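## Task

The right gripper grips a hanger and holds it just beyond the T-shirt's neck opening. The left gripper pinches the edge of the neck, either the front layer or the back layer but never both, and lifts it roughly 10 to 20 cm above the table so the opening spreads wide while the rest of the shirt stays flat on the table. At the end only the right gripper holds that hanger, firmly and up in the air, touching nothing else. The second hanger stays hanging on the rail, the rack stays standing, and no gripper holds the second hanger or the rack.

## Robot and tools

ROBOT. Two yam_ultra arms, left_arm and right_arm, each ending in a two-finger parallel gripper. The fingers point along the gripper's +z axis and slide apart along its y axis. end_effector_position is the spot between the finger pads, about 1 cm short of the fingertips.

FRAMES. Scene frame: origin at table-top height, midway between the nominal bases; +x reaches out over the table, +z is up, left_arm sits on the +y side (image left/right does not follow the arm names). Calibrated base poses in the scene frame: left_arm (-0.038, +0.246, +0.032) m, quat_wxyz (+1.000, 0, 0, +0.009); right_arm (+0.035, -0.308, +0.013) m, quat_wxyz (+1.000, 0, 0, +0.004). Every hand position, quaternion, velocity, target and wrist-camera pose is given and commanded in that arm's own base frame. Fixed cameras and the table use the scene frame. Reported hand poses can be off by a few centimetres, more at long reach.

ROW FORMAT (used by every moving call). One row is 16 numbers: left_arm x, y, z, qw, qx, qy, qz, opening, then right_arm x, y, z, qw, qx, qy, qz, opening. Both arms are always included. x, y, z is an absolute goal position in metres for end_effector_position in that arm's base frame; the quaternion is an absolute goal orientation, w first, in the same frame. opening runs from -1 (shut) to +1 (fully open, 0.094 m). Nothing in a row is an offset.

execute_actions(actions, cameras). actions is a list of actions; each action is a list of 1 to 15 rows, one row per 1/30 s control step; if fewer than 15 rows are given, the final row repeats to fill the step count. Each action lasts 0.5 s. An empty list only returns state and images. An action is rejected for both arms if any goal lies over 0.6 m from that gripper's current position along any of the gripper's axes; a malformed action, or a failing first action, rejects the whole call. Results also list end_effector_position at some steps.

move(target, speed, blend, opening_speed, blocking, cameras). target is one row or a list of up to 15 rows (same absolute layout, no 0.6 m check). Each gripper follows a straight line from its Hand target to the goal; all arms finish together; total time is capped at 10 s. speed: m/s, 0.002 to 2.9, default 0.25, one value or one per target; turning is limited to twice that in rad/s. blend: corner rounding in metres for a list, default 0. opening_speed: change per second on the -1..+1 scale, at least 0.2; use it to close gently. blocking=false returns after about 0.5 s while the move continues; a new move replaces a running one. Paths do not avoid obstacles or the other arm. Openings in later list targets are applied only once everything is at rest there. The result adds a move: line: done, off_target, moving, held or fault, plus limits (paced = goal clipped, held = steps withheld).

wait(seconds): 0 to 10, arms keep their last command. stop(): brakes a running move. zoom_image(camera, region): region [x0, y0, x1, y1] in pixels of that camera's latest image, at most 504 by 504. read_manual(section): licence texts only, default "licences". finished_scene(scene): ends the current scene, given its number; irreversible.

CAMERAS. cam_head_left, cam_head_right, cam_high, cam_low, cam_left_wrist, cam_right_wrist, each 672x504, returned in that order; cameras=[] shows none, null or ["all"] shows all, an unknown name voids the call. Calibration follows OpenCV conventions; wrist cameras are expressed in their arm's base frame and may lag while moving.

CONTROL BEHAVIOUR. Per step the commanded orientation is clipped to within 40 degrees of the measured one, and position wins over orientation if both cannot be met. Check the Hand target line and carry on toward the rest of the goal next call. Friction and load can leave a gripper a few centimetres off its goal at rest, without any contact. To keep an arm still, resend the exact pose from the result just before it began resting, plus the desired opening; to keep a gripper's opening, resend its current command (0 is a real command). Keep sending the same quaternion to hold orientation rather than copying a drifted reading.

GRIPPING. grip_measured shows finger opening on the command scale; empty it reads slightly wide. Commanding about 0.05 below the touch reading gives full force (about 50 to 64 N per pad); fabric and soft items need far more. To release, command well above grip_measured.

RESULTS. Joint torques include the arm's weight; torques 1 to 3 wrap at plus or minus 28 N m. Joint velocities "within noise" means at rest.

AVOID. Dropping things, letting go of moving parts, striking the table, rack or other fixed items hard, and anything falling or ending up off the table. Never let the grippers, housings or wrist cameras meet, or one gripper close on the other's fingers. Don't route a path near an arm's own base; go around it. Fast moves lag and overshoot and hit harder. Long holds, stretched arms or pushing at unreachable goals heat motors: MOTOR HOT at 75 C, a fold-away fault at 90 C, collapse at 100 C. Loose objects may occasionally get nudged by outside pushes.

Each tool is called after ">>>" in YAML: its name, and indented under it one key for each argument.

## Session

>>> execute_actions:
  actions: []

Scene clock: 0.00 s.
left_arm: end_effector_position=(+0.3837, +0.0009, +0.4072) grip_measured=+1.000 end_effector_quat_wxyz=(+0.707, +0.000, +0.707, +0.000) | right_arm: end_effector_position=(+0.2340, +0.1286, +0.1654) grip_measured=-0.815 end_effector_quat_wxyz=(+0.475, -0.416, +0.719, +0.290)
Joint positions: left_arm=[0 1.047 1.047 0 0 0 0.094] | right_arm=[-0.122 0.92 0.512 -0.435 -1.036 -0.744 0.009]
Joint velocities: within noise
Joint torques (N m): no reading
Motor temperatures (°C): left_arm=[27 29 30 34 28 30 25] | right_arm=[28 35 31 33 26 26 27]
Heat: left arm: 34 °C; right arm: 35 °C.
Hand target: left_arm +0.3802, +0.0009, +0.4189; +0.718, +0.000, +0.697, +0.000 | right_arm +0.2329, +0.1308, +0.1726; +0.483, -0.421, +0.709, +0.295
Tool commands: left_gripper/opening=+1.0 right_gripper/opening=-1.0

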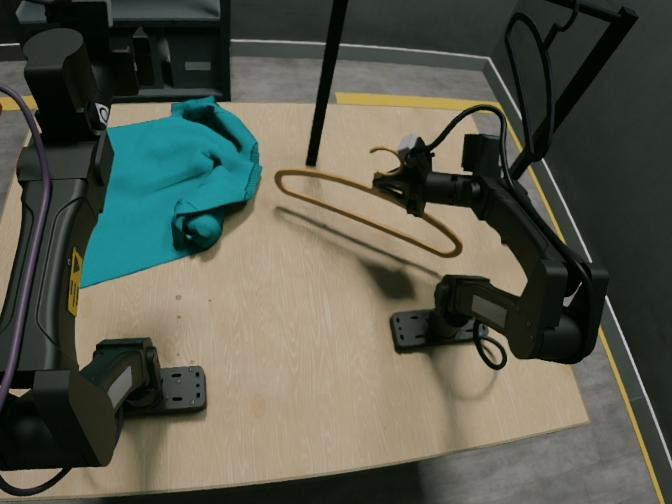

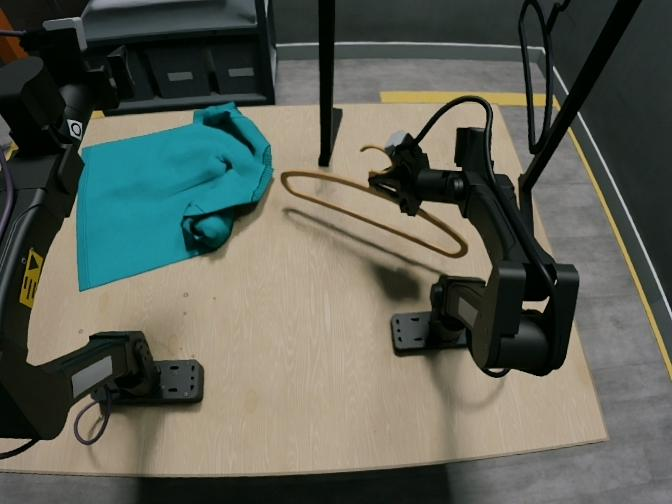

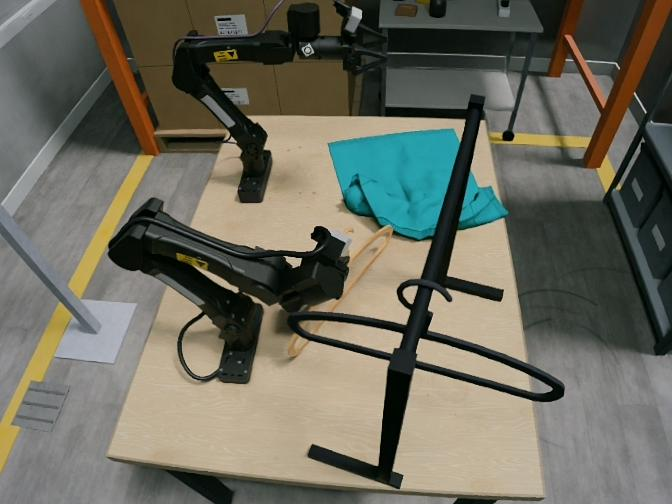

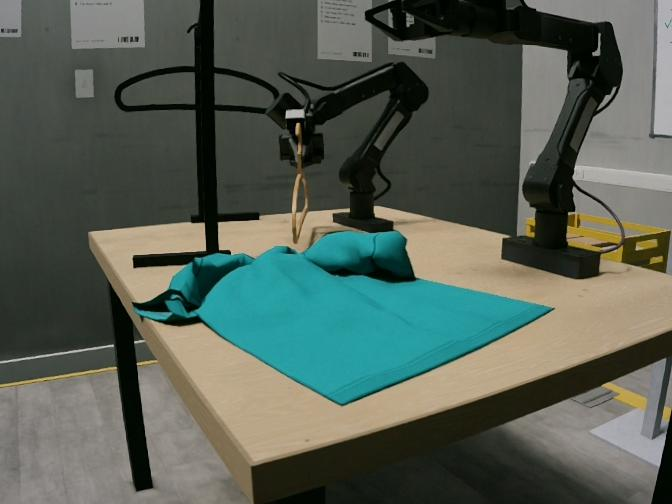

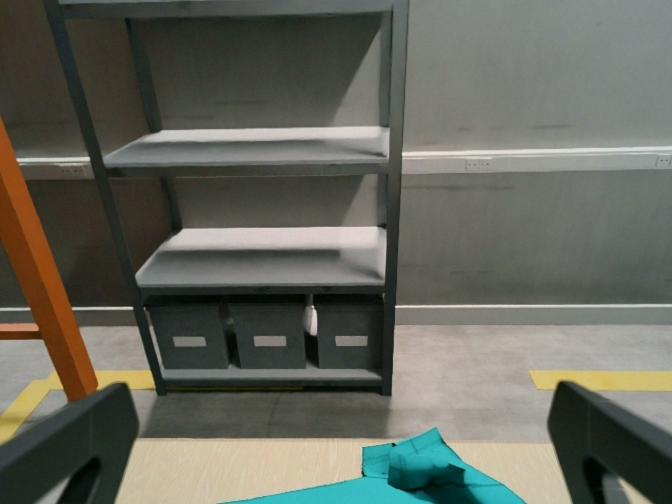

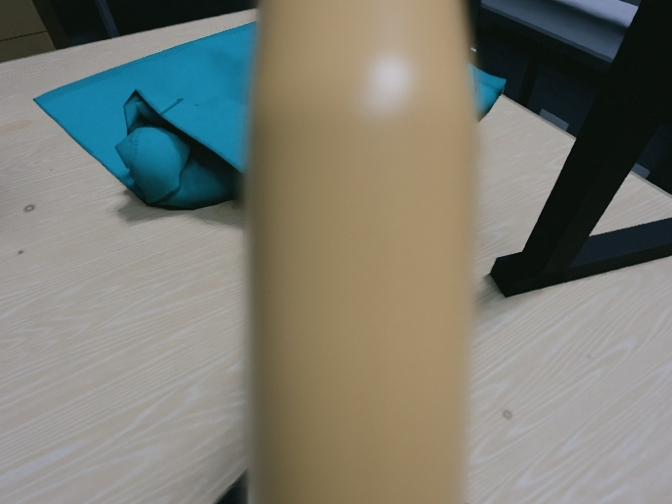

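>>> zoom_image:
  camera: "cam_head_right"
  region: [70, 90, 290, 290]

>>> zoom_image:
  camera: "cam_high"
  region: [310, 110, 530, 260]

>>> zoom_image:
  camera: "cam_low"
  region: [110, 200, 450, 410]

Scaled by 2.291 from the camera's 672x504 image, which has a finer 960x720 frame.

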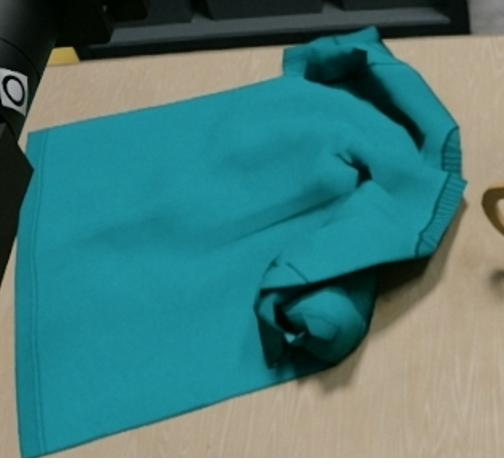

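Scaled by 2.291 from the camera's 672x504 image, which has a finer 960x720 frame.

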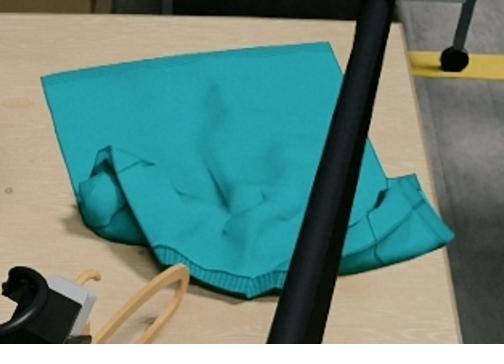

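Scaled by 1.482 from the camera's 672x504 image, which has a finer 960x720 frame.

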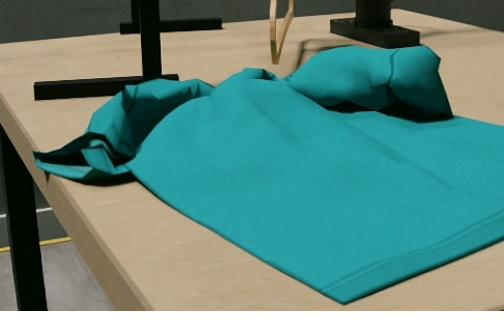

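>>> move:
  target: [0.48,-0.255,0.26,0,0,0.966,0.259,1,0.2329,0.1308,0.1726,0.483,-0.421,0.709,0.295,-1]

Scene clock: 5.00 s.
left_arm: end_effector_position=(+0.4746, -0.2482, +0.2598) grip_measured=+1.000 end_effector_quat_wxyz=(+0.352, +0.095, +0.921, +0.134) | right_arm: end_effector_position=(+0.2340, +0.1286, +0.1654) grip_measured=-0.815 end_effector_quat_wxyz=(+0.475, -0.416, +0.719, +0.290)
Joint positions: left_arm=[-0.674 2.415 2.84 -1.471 -0.595 -0.304 0.094] | right_arm=[-0.122 0.92 0.512 -0.435 -1.036 -0.744 0.009]
Joint velocities: within noise
Joint torques (N m): left_arm=[-0.32 -10.54 7.76 1.19 -0.32 0.04] | right_arm=[0.05 -1.95 6.99 1.52 -0.58 0]
Motor temperatures (°C): left_arm=[27 30 31 35 28 30 25] | right_arm=[28 35 32 34 27 26 27]
Heat: left arm: 35 °C; right arm: 35 °C.
Hand target: left_arm +0.4793, -0.2544, +0.2595; +0.362, +0.096, +0.918, +0.130 | right_arm +0.2329, +0.1308, +0.1724; +0.483, -0.421, +0.709, +0.295
Off the commanded pose: left_arm 0.009 m, 45 deg; orientation clipped | right_arm 0.008 m, 2 deg.
elbow stopped short (left arm): the move would have taken joint 3 (elbow) straighter than the controller allows.
move: off_target (left_arm); limits=paced
camera_calibration:
cam_left_wrist: T_world_to_cam=[[-0.0828343, -0.941747, -0.325961, -0.109189], [-0.947607, 0.17569, -0.266786, 0.60005], [0.308513, 0.286784, -0.906959, 0.247247], [0, 0, 0, 1]] pos_world=[0.483288, -0.279158, 0.348737]

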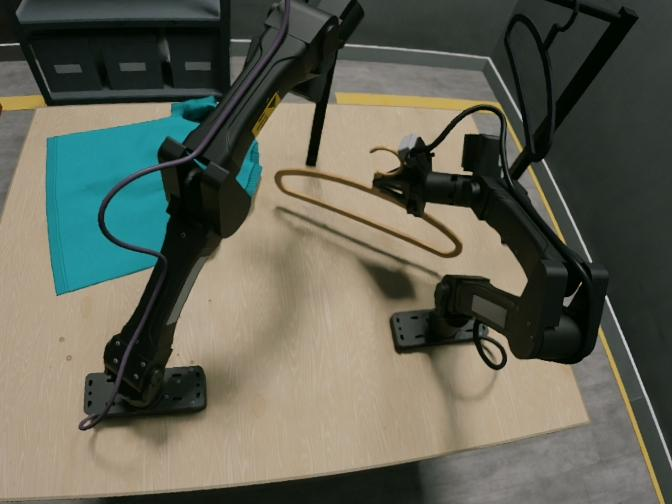

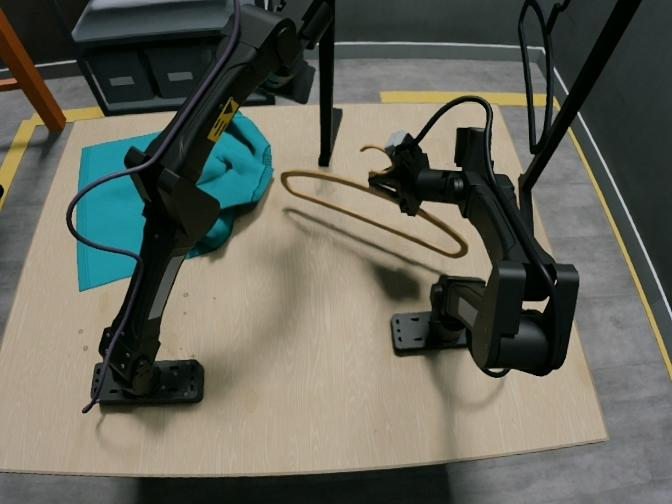

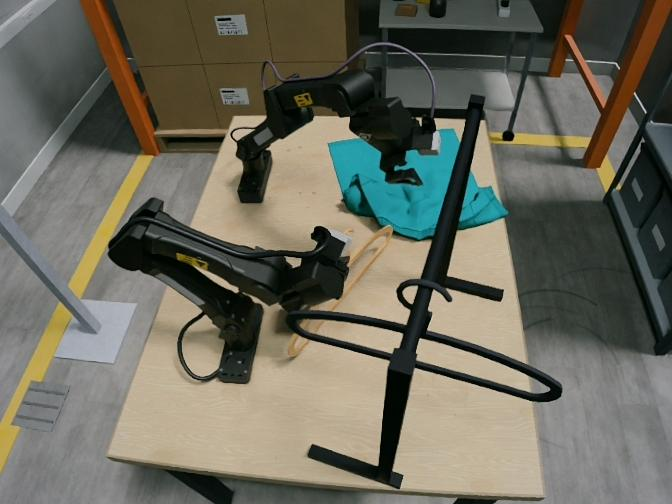

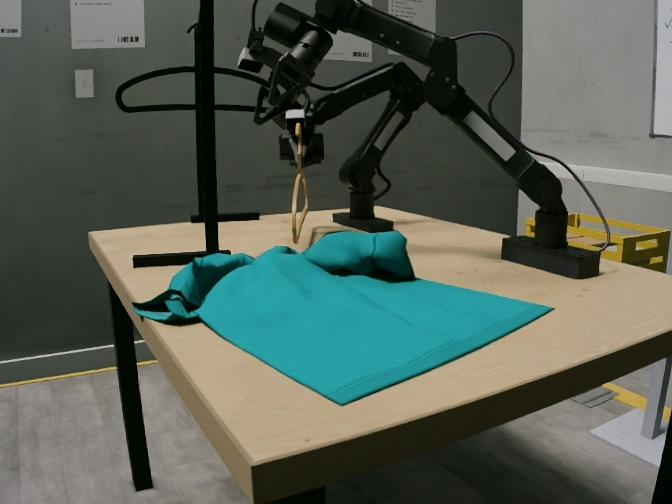

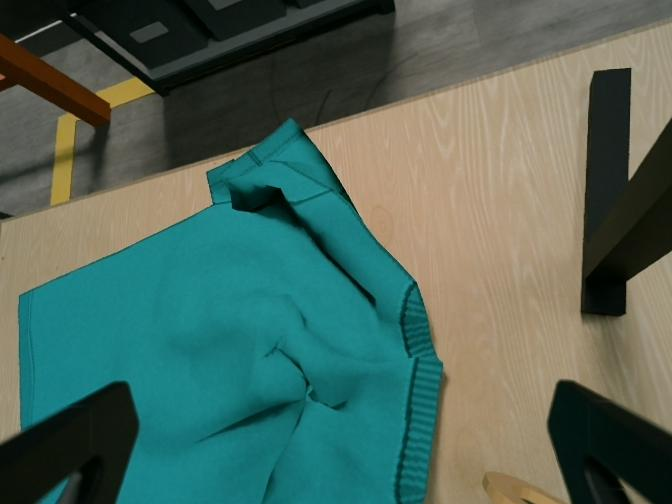

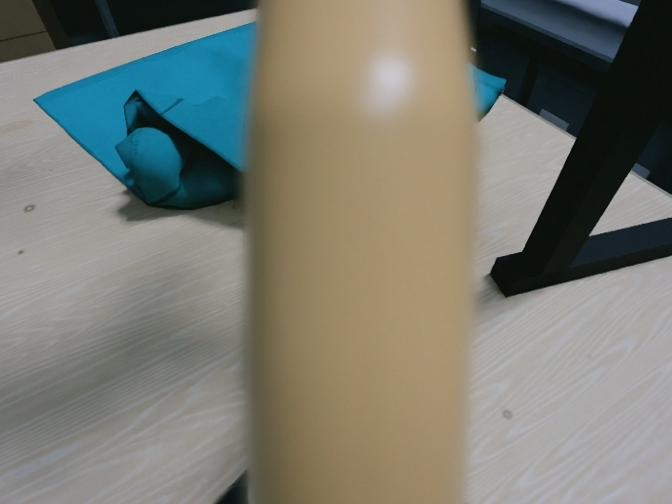

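>>> zoom_image:
  camera: "cam_left_wrist"
  region: [220, 250, 460, 504]

Scaled by 1.984 from the camera's 672x504 image, which has a finer 960x720 frame.

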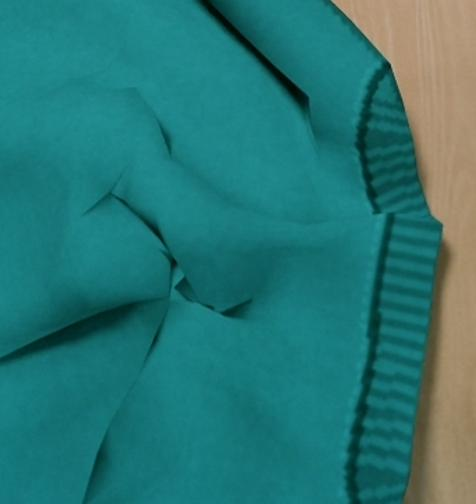

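>>> zoom_image:
  camera: "cam_high"
  region: [330, 180, 450, 260]

>>> zoom_image:
  camera: "cam_head_right"
  region: [180, 110, 290, 260]

Scaled by 4.200 from the camera's 672x504 image, which has a finer 960x720 frame.

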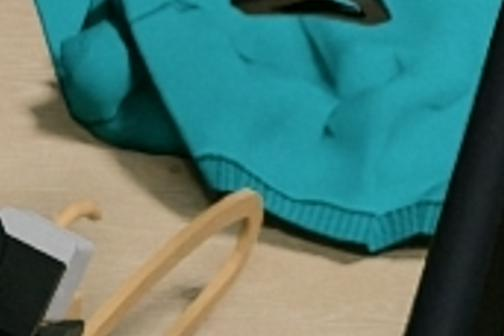

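Scaled by 3.360 from the camera's 672x504 image, which has a finer 960x720 frame.

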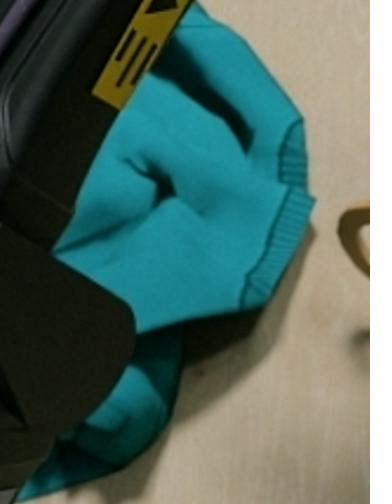

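>>> move:
  target: [0.49,-0.31,0.16,0,0,0.924,0.383,1,0.185,0.11,0.185,0.483,-0.421,0.709,0.295,-1]
  speed: 0.15

Scene clock: 9.87 s.
left_arm: end_effector_position=(+0.4856, -0.3042, +0.1624) grip_measured=+1.000 end_effector_quat_wxyz=(+0.343, +0.141, +0.904, +0.213) | right_arm: end_effector_position=(+0.1841, +0.1087, +0.1684) grip_measured=-0.815 end_effector_quat_wxyz=(+0.465, -0.419, +0.724, +0.291)
Joint positions: left_arm=[-0.778 2.649 2.84 -1.366 -0.751 -0.311 0.094] | right_arm=[-0.346 0.816 0.561 -1.002 -1.137 -1.192 0.009]
Joint velocities: within noise
Joint torques (N m): left_arm=[-0.69 -11.74 8.25 0.98 -0.64 0.07] | right_arm=[-0.54 -0.4 8.54 0.8 -0.9 -0.06]
Motor temperatures (°C): left_arm=[27 30 32 35 28 30 25] | right_arm=[28 35 32 34 27 26 27]
Heat: left arm: 35 °C; right arm: 35 °C.
Hand target: left_arm +0.4892, -0.3094, +0.1598; +0.354, +0.140, +0.899, +0.218 | right_arm +0.1854, +0.1104, +0.1844; +0.483, -0.421, +0.709, +0.294
Off the commanded pose: left_arm 0.008 m, 47 deg; orientation clipped | right_arm 0.017 m, 3 deg.
elbow stopped short (left arm): the move would have taken joint 3 (elbow) straighter than the controller allows.
move: off_target (left_arm, right_arm); limits=paced
camera_calibration:
cam_left_wrist: T_world_to_cam=[[-0.110775, -0.862583, -0.493639, -0.12791], [-0.941985, 0.24948, -0.224554, 0.607141], [0.31685, 0.440126, -0.840176, 0.203352], [0, 0, 0, 1]] pos_world=[0.493316, -0.351303, 0.244046]
cam_right_wrist: T_world_to_cam=[[0.878939, -0.475647, -0.0350296, -0.102098], [-0.382399, -0.658922, -0.647759, 0.286596], [0.285023, 0.582736, -0.761039, 0.0943558], [0, 0, 0, 1]] pos_world=[0.172439, 0.0852974, 0.253877]

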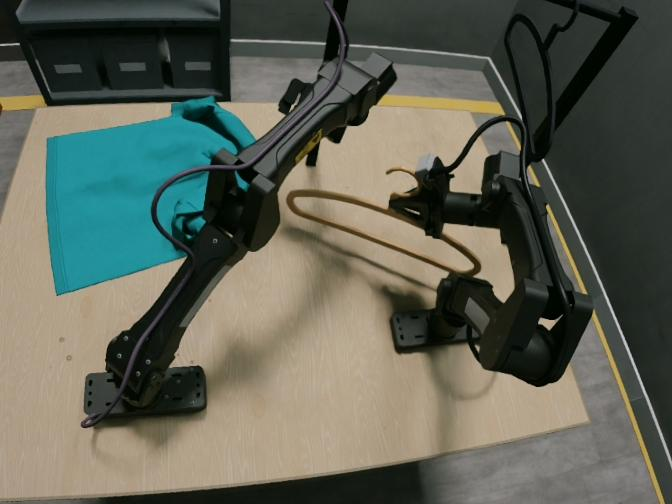

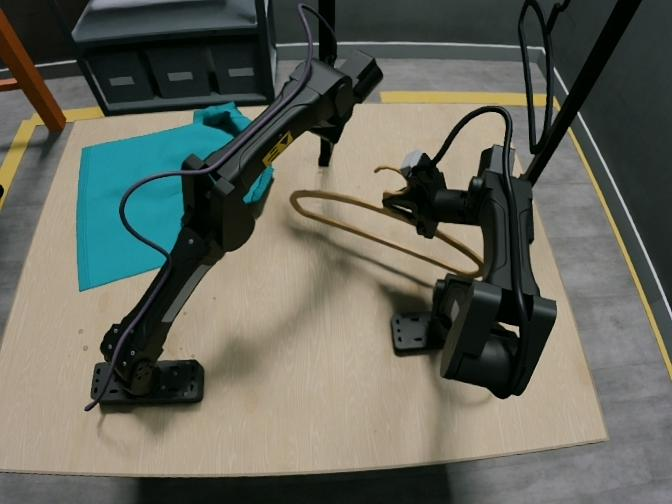

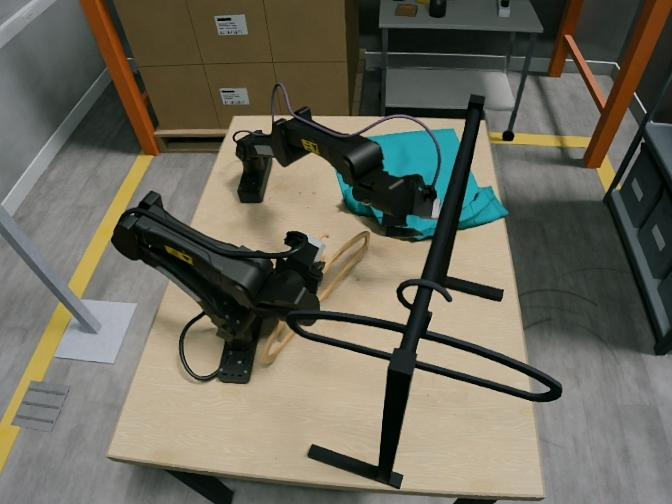

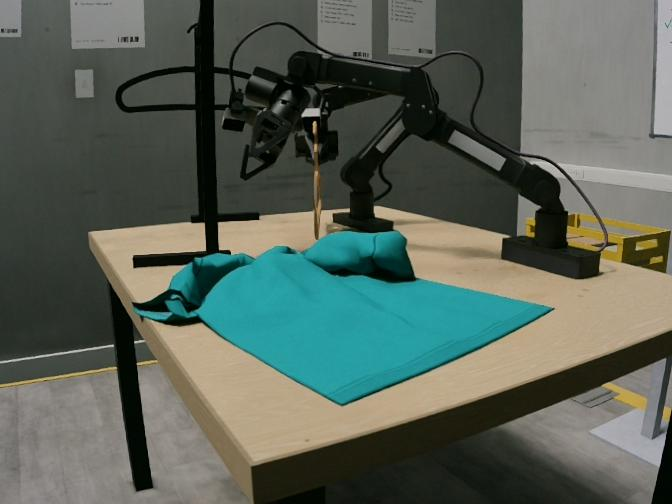

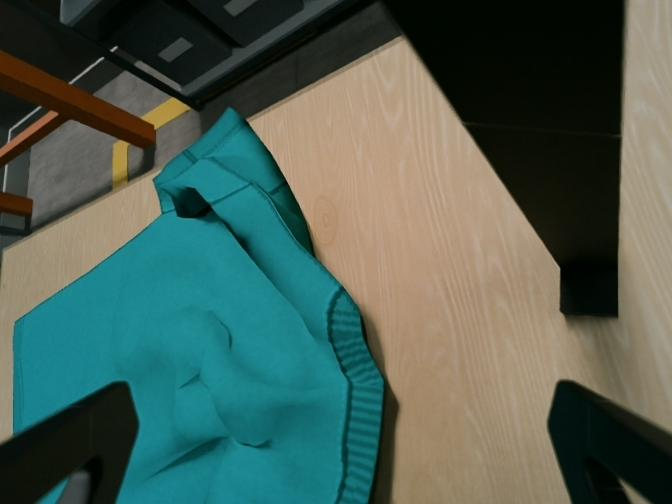

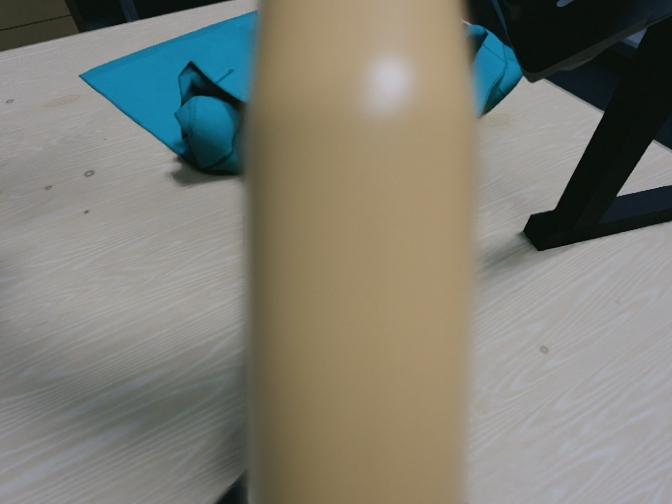

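>>> move:
  target:
    - [0.42,-0.15,0.36,0.354,0.14,0.899,0.218,1,0.185,0.11,0.185,0.483,-0.421,0.709,0.295,-1]
    - [0.42,-0.15,0.36,0.354,0.14,0.899,0.218,0.6,0.31,0.06,0.23,0.543,-0.223,0.794,0.16,-1]
  speed: 0.15

Scene clock: 16.77 s.
left_arm: end_effector_position=(+0.4263, -0.1569, +0.3413) grip_measured=+0.602 end_effector_quat_wxyz=(+0.344, +0.150, +0.900, +0.222) | right_arm: end_effector_position=(+0.3031, +0.0589, +0.2117) grip_measured=-0.815 end_effector_quat_wxyz=(+0.524, -0.215, +0.807, +0.167)
Joint positions: left_arm=[-0.61 2.083 2.598 -1.553 -0.689 -0.085 0.075] | right_arm=[-0.189 0.889 0.63 -0.275 -0.684 -0.311 0.009]
Joint velocities: within noise
Joint torques (N m): left_arm=[0.21 -12.15 6.41 0.93 -0.39 0.05] | right_arm=[0.62 -1.07 9.58 2.15 -0.16 0.05]
Motor temperatures (°C): left_arm=[27 31 32 35 28 30 25] | right_arm=[28 35 33 34 27 26 27]
Heat: left arm: 35 °C; right arm: 35 °C.
Hand target: left_arm +0.4198, -0.1497, +0.3594; +0.361, +0.142, +0.896, +0.217 | right_arm +0.3089, +0.0600, +0.2300; +0.543, -0.223, +0.794, +0.160
Off the commanded pose: left_arm 0.021 m, 2 deg | right_arm 0.020 m, 3 deg.
joint sent to its limit (left arm) — joint 4 (wrist pitch), lower limit. The joint targets still meet the commanded pose.
move: off_target (left_arm, right_arm); target 2's new opening was sent with left_arm's hand 0.021 m and 2 deg from that target
camera_calibration:
cam_left_wrist: T_world_to_cam=[[-0.118705, -0.849416, -0.5142, 0.0934841], [-0.938017, 0.265763, -0.222474, 0.554858], [0.325629, 0.455919, -0.828314, 0.302258], [0, 0, 0, 1]] pos_world=[0.433139, -0.205859, 0.421876]
cam_right_wrist: T_world_to_cam=[[0.527054, -0.848553, -0.0466093, -0.0977564], [-0.660173, -0.374277, -0.65122, 0.395488], [0.53515, 0.373998, -0.757456, 0.0581051], [0, 0, 0, 1]] pos_world=[0.281519, 0.0433394, 0.297006]

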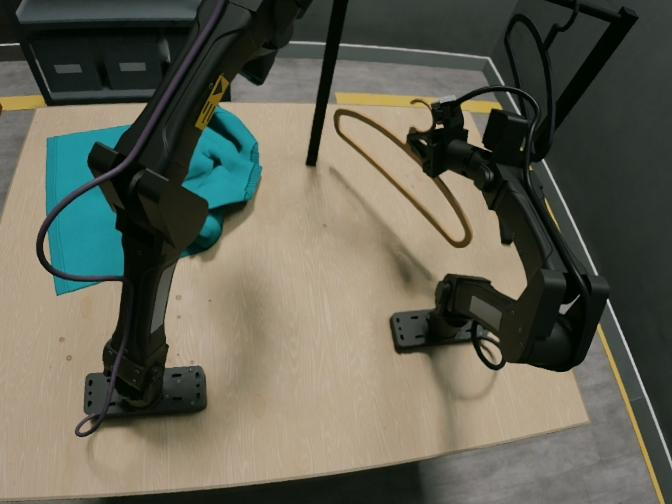

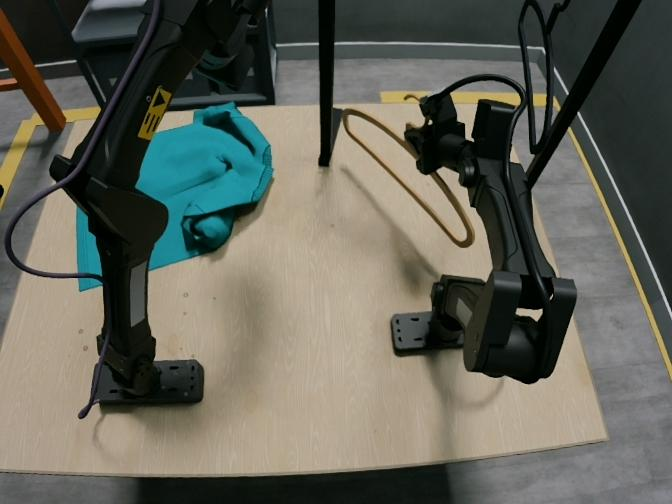

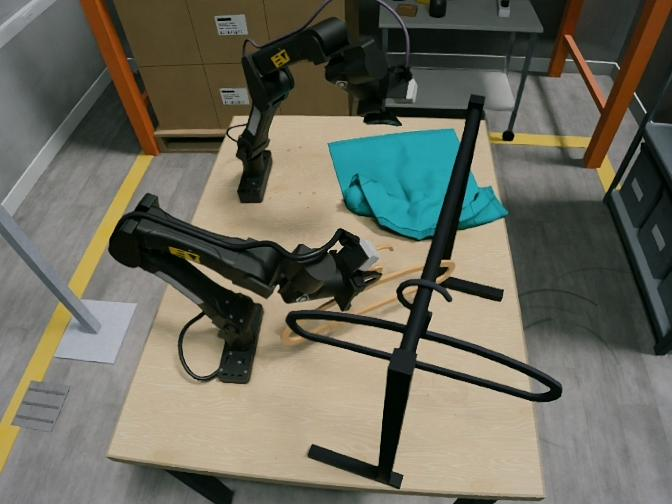

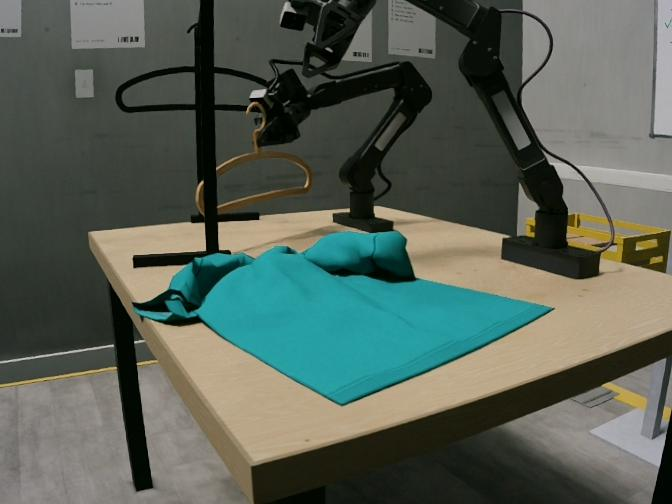

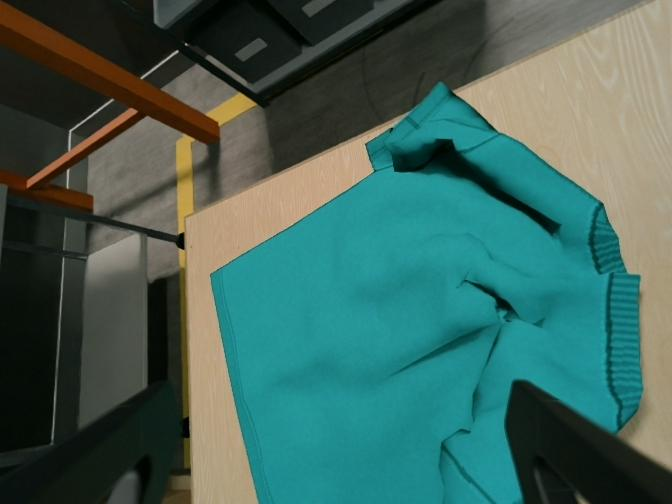

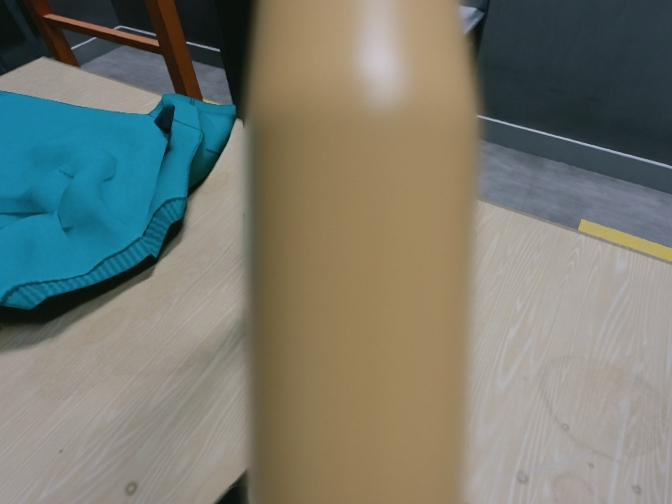

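>>> zoom_image:
  camera: "cam_right_wrist"
  region: [0, 150, 240, 330]

Scaled by 2.100 from the camera's 672x504 image, which has a finer 960x720 frame.

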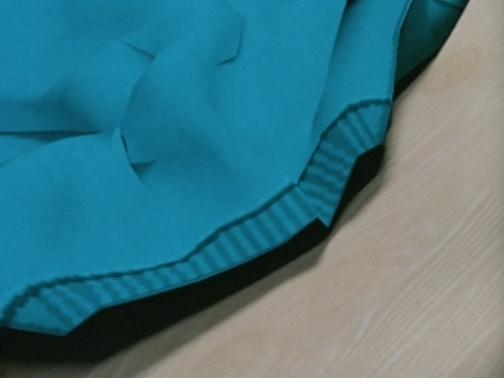

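>>> move:
  target:
    - [0.42,-0.31,0.24,0.361,0.142,0.896,0.217,0.6,0.26,0.05,0.23,0.543,-0.223,0.794,0.16,-1]
    - [0.425,-0.31,0.035,0.361,0.142,0.896,0.217,0.5,0.26,0.05,0.23,0.543,-0.223,0.794,0.16,-1]
  speed: 0.12

Scene clock: 21.90 s.
left_arm: end_effector_position=(+0.4218, -0.3149, +0.0431) grip_measured=+0.502 end_effector_quat_wxyz=(+0.360, +0.143, +0.899, +0.204) | right_arm: end_effector_position=(+0.2636, +0.0475, +0.2258) grip_measured=-0.815 end_effector_quat_wxyz=(+0.536, -0.217, +0.801, +0.156)
Joint positions: left_arm=[-0.891 2.343 1.78 -0.66 -0.797 -0.429 0.071] | right_arm=[-0.323 0.704 0.63 -0.487 -0.787 -0.401 0.009]
Joint velocities: within noise
Joint torques (N m): left_arm=[0.4 -11.02 5.87 0.91 -0.64 0.05] | right_arm=[-0.54 -1.33 6.6 1.81 -0.45 -0.06]
Motor temperatures (°C): left_arm=[27 32 32 35 28 30 25] | right_arm=[28 35 33 35 27 26 28]
Heat: left arm: 35 °C; right arm: 35 °C.
Hand target: left_arm +0.4247, -0.3099, +0.0350; +0.360, +0.142, +0.896, +0.217 | right_arm +0.2601, +0.0501, +0.2299; +0.543, -0.223, +0.794, +0.160
Off the commanded pose: left_arm 0.010 m, 2 deg | right_arm 0.006 m, 1 deg.
move: done
camera_calibration:
cam_left_wrist: T_world_to_cam=[[-0.110553, -0.869128, -0.482072, -0.205723], [-0.929701, 0.261899, -0.25897, 0.523147], [0.351333, 0.419553, -0.836983, 0.106824], [0, 0, 0, 1]] pos_world=[0.426096, -0.36063, 0.125716]
cam_right_wrist: T_world_to_cam=[[0.518939, -0.854571, -0.0202601, -0.0895784], [-0.643625, -0.375025, -0.66716, 0.373531], [0.562537, 0.359255, -0.744639, 0.0848191], [0, 0, 0, 1]] pos_world=[0.239186, 0.0330609, 0.31055]

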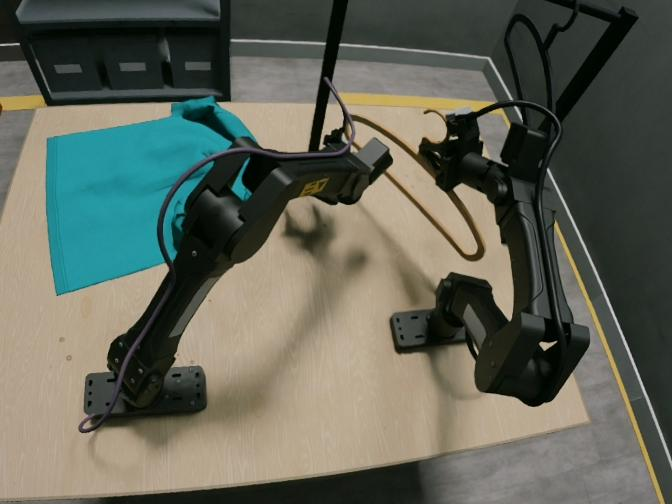

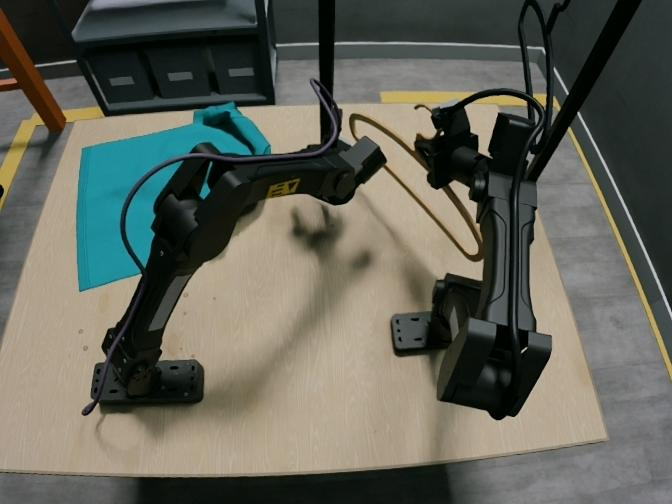

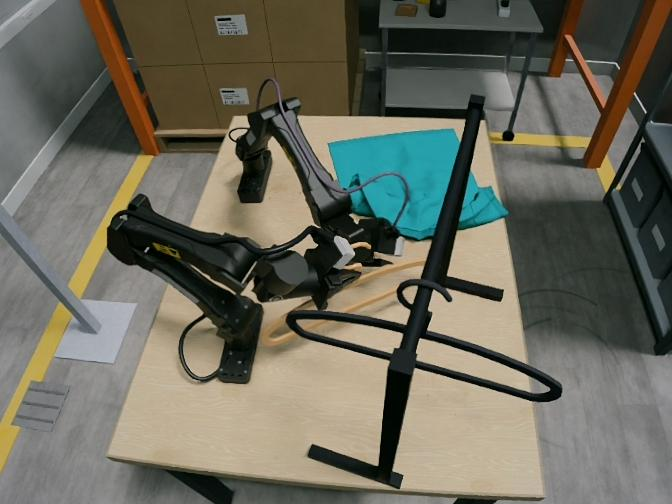

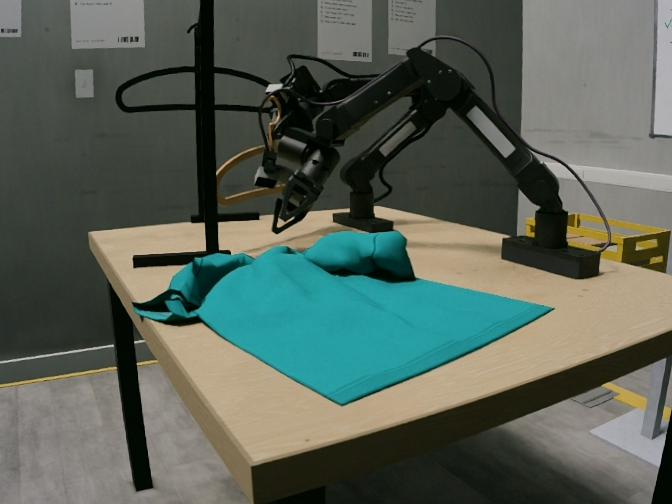

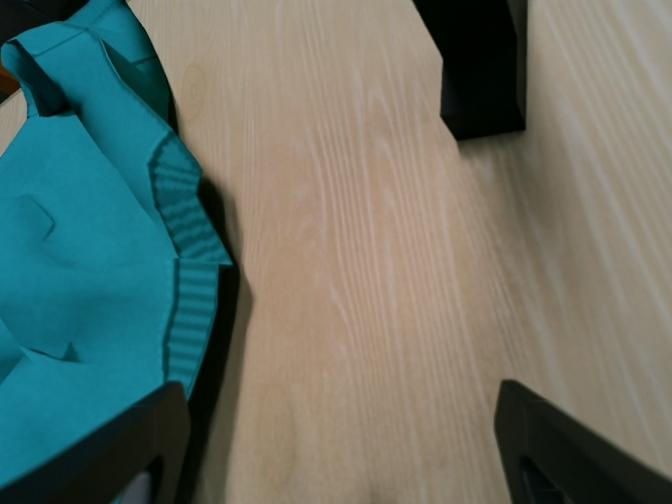

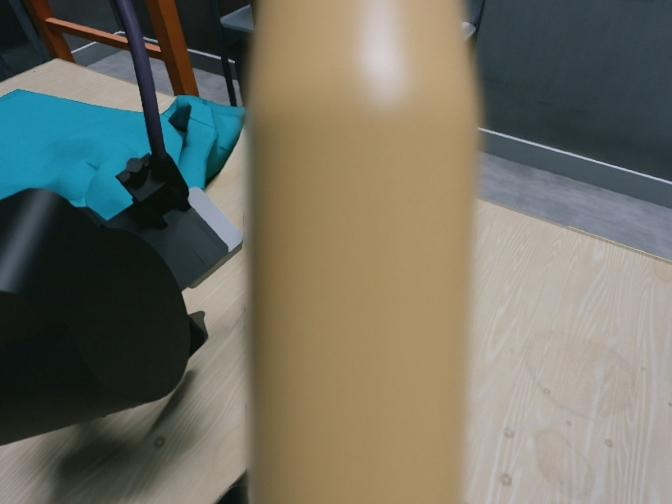

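>>> move:
  target:
    - [0.425,-0.295,-0.003,0.361,0.142,0.896,0.217,0.4,0.26,0.0,0.23,0.543,-0.223,0.794,0.16,-1]
  speed: 0.1

>>> zoom_image:
  camera: "cam_low"
  region: [220, 160, 400, 290]

Scene clock: 23.67 s.
left_arm: end_effector_position=(+0.4228, -0.2994, +0.0064) grip_measured=+0.402 end_effector_quat_wxyz=(+0.362, +0.142, +0.898, +0.207) | right_arm: end_effector_position=(+0.2590, -0.0016, +0.2155) grip_measured=-0.815 end_effector_quat_wxyz=(+0.531, -0.214, +0.805, +0.156)
Joint positions: left_arm=[-0.87 2.357 1.64 -0.486 -0.797 -0.4 0.066] | right_arm=[-0.651 0.864 0.7 -0.69 -1.031 -0.752 0.009]
Joint velocities: within noise
Joint torques (N m): left_arm=[0.42 -10.51 5.76 0.98 -0.57 0.05] | right_arm=[-0.43 -0.43 9.1 1.35 -0.68 -0.05]
Motor temperatures (°C): left_arm=[27 32 32 35 28 30 25] | right_arm=[28 35 33 35 27 26 28]
Heat: left arm: 35 °C; right arm: 35 °C.
Hand target: left_arm +0.4248, -0.2948, -0.0029; +0.361, +0.142, +0.896, +0.217 | right_arm +0.2599, +0.0000, +0.2298; +0.543, -0.223, +0.794, +0.159
Off the commanded pose: left_arm 0.011 m, 1 deg | right_arm 0.015 m, 2 deg.
move: off_target (left_arm, right_arm)
camera_calibration:
cam_left_wrist: T_world_to_cam=[[-0.105831, -0.867383, -0.486257, -0.211266], [-0.928801, 0.260874, -0.263199, 0.509811], [0.355146, 0.423781, -0.833235, 0.0688495], [0, 0, 0, 1]] pos_world=[0.426703, -0.345423, 0.0888197]
cam_right_wrist: T_world_to_cam=[[0.514403, -0.857105, -0.0275667, -0.126614], [-0.655146, -0.372046, -0.657544, 0.346274], [0.553329, 0.356303, -0.752911, 0.10149], [0, 0, 0, 1]] pos_world=[0.235833, -0.0158525, 0.300613]

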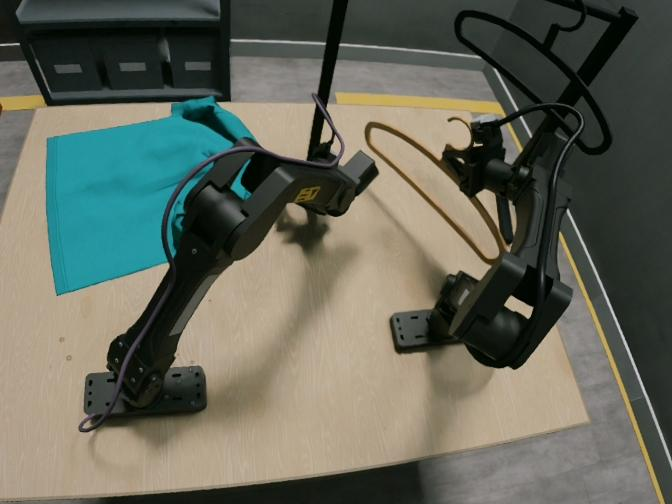

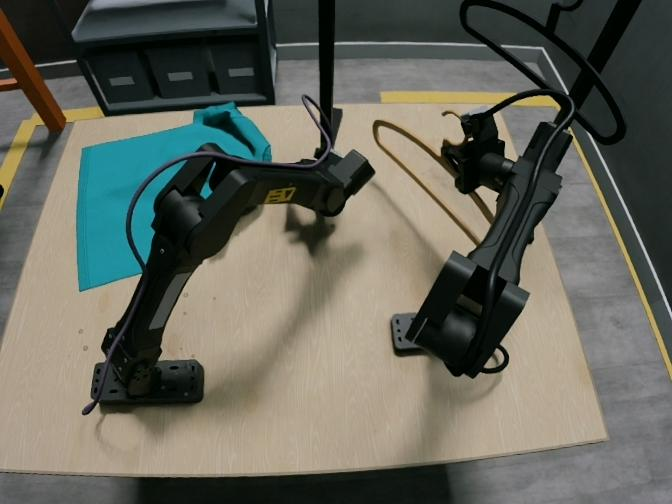

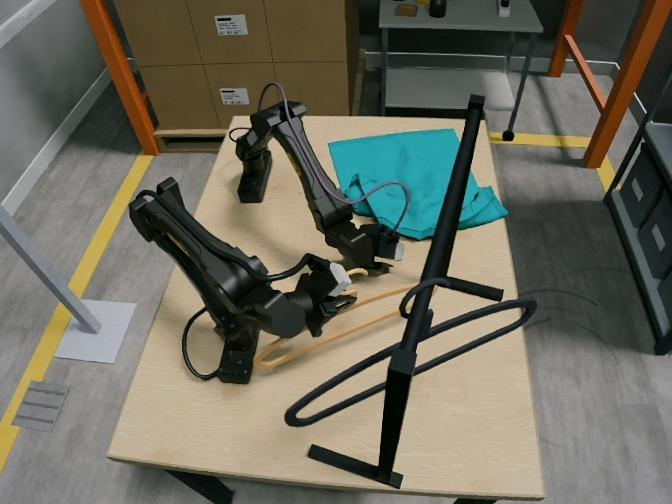

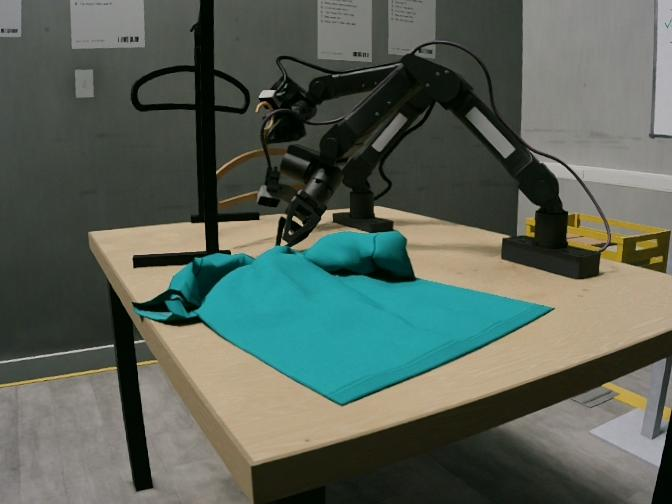

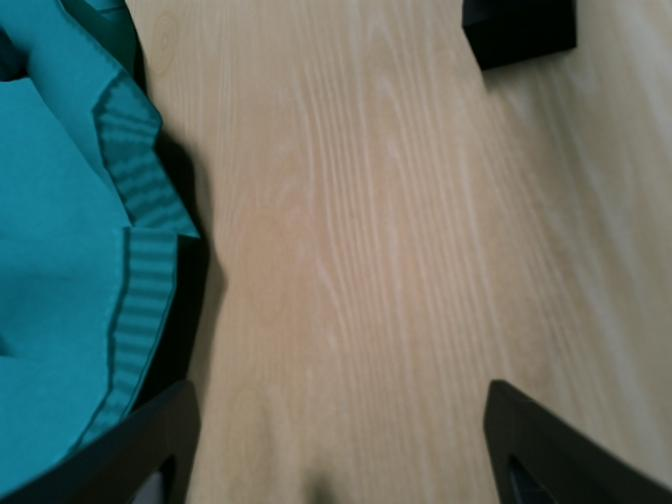

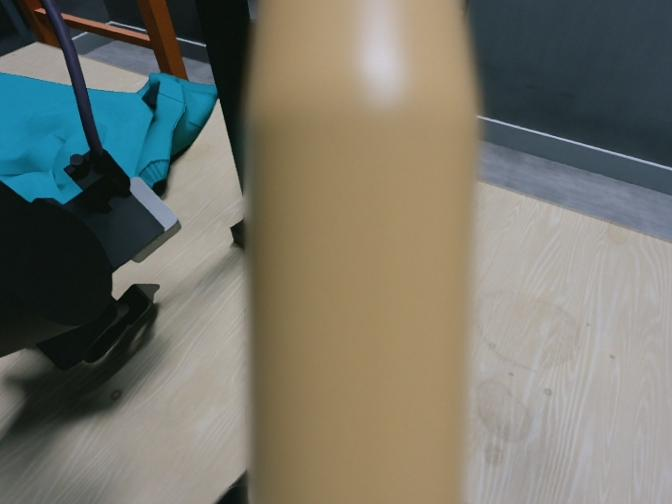

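Scaled by 2.800 from the camera's 672x504 image, which has a finer 960x720 frame.

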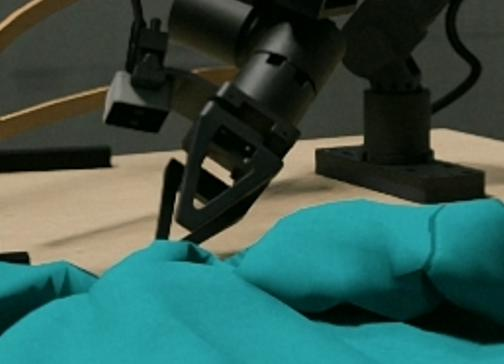

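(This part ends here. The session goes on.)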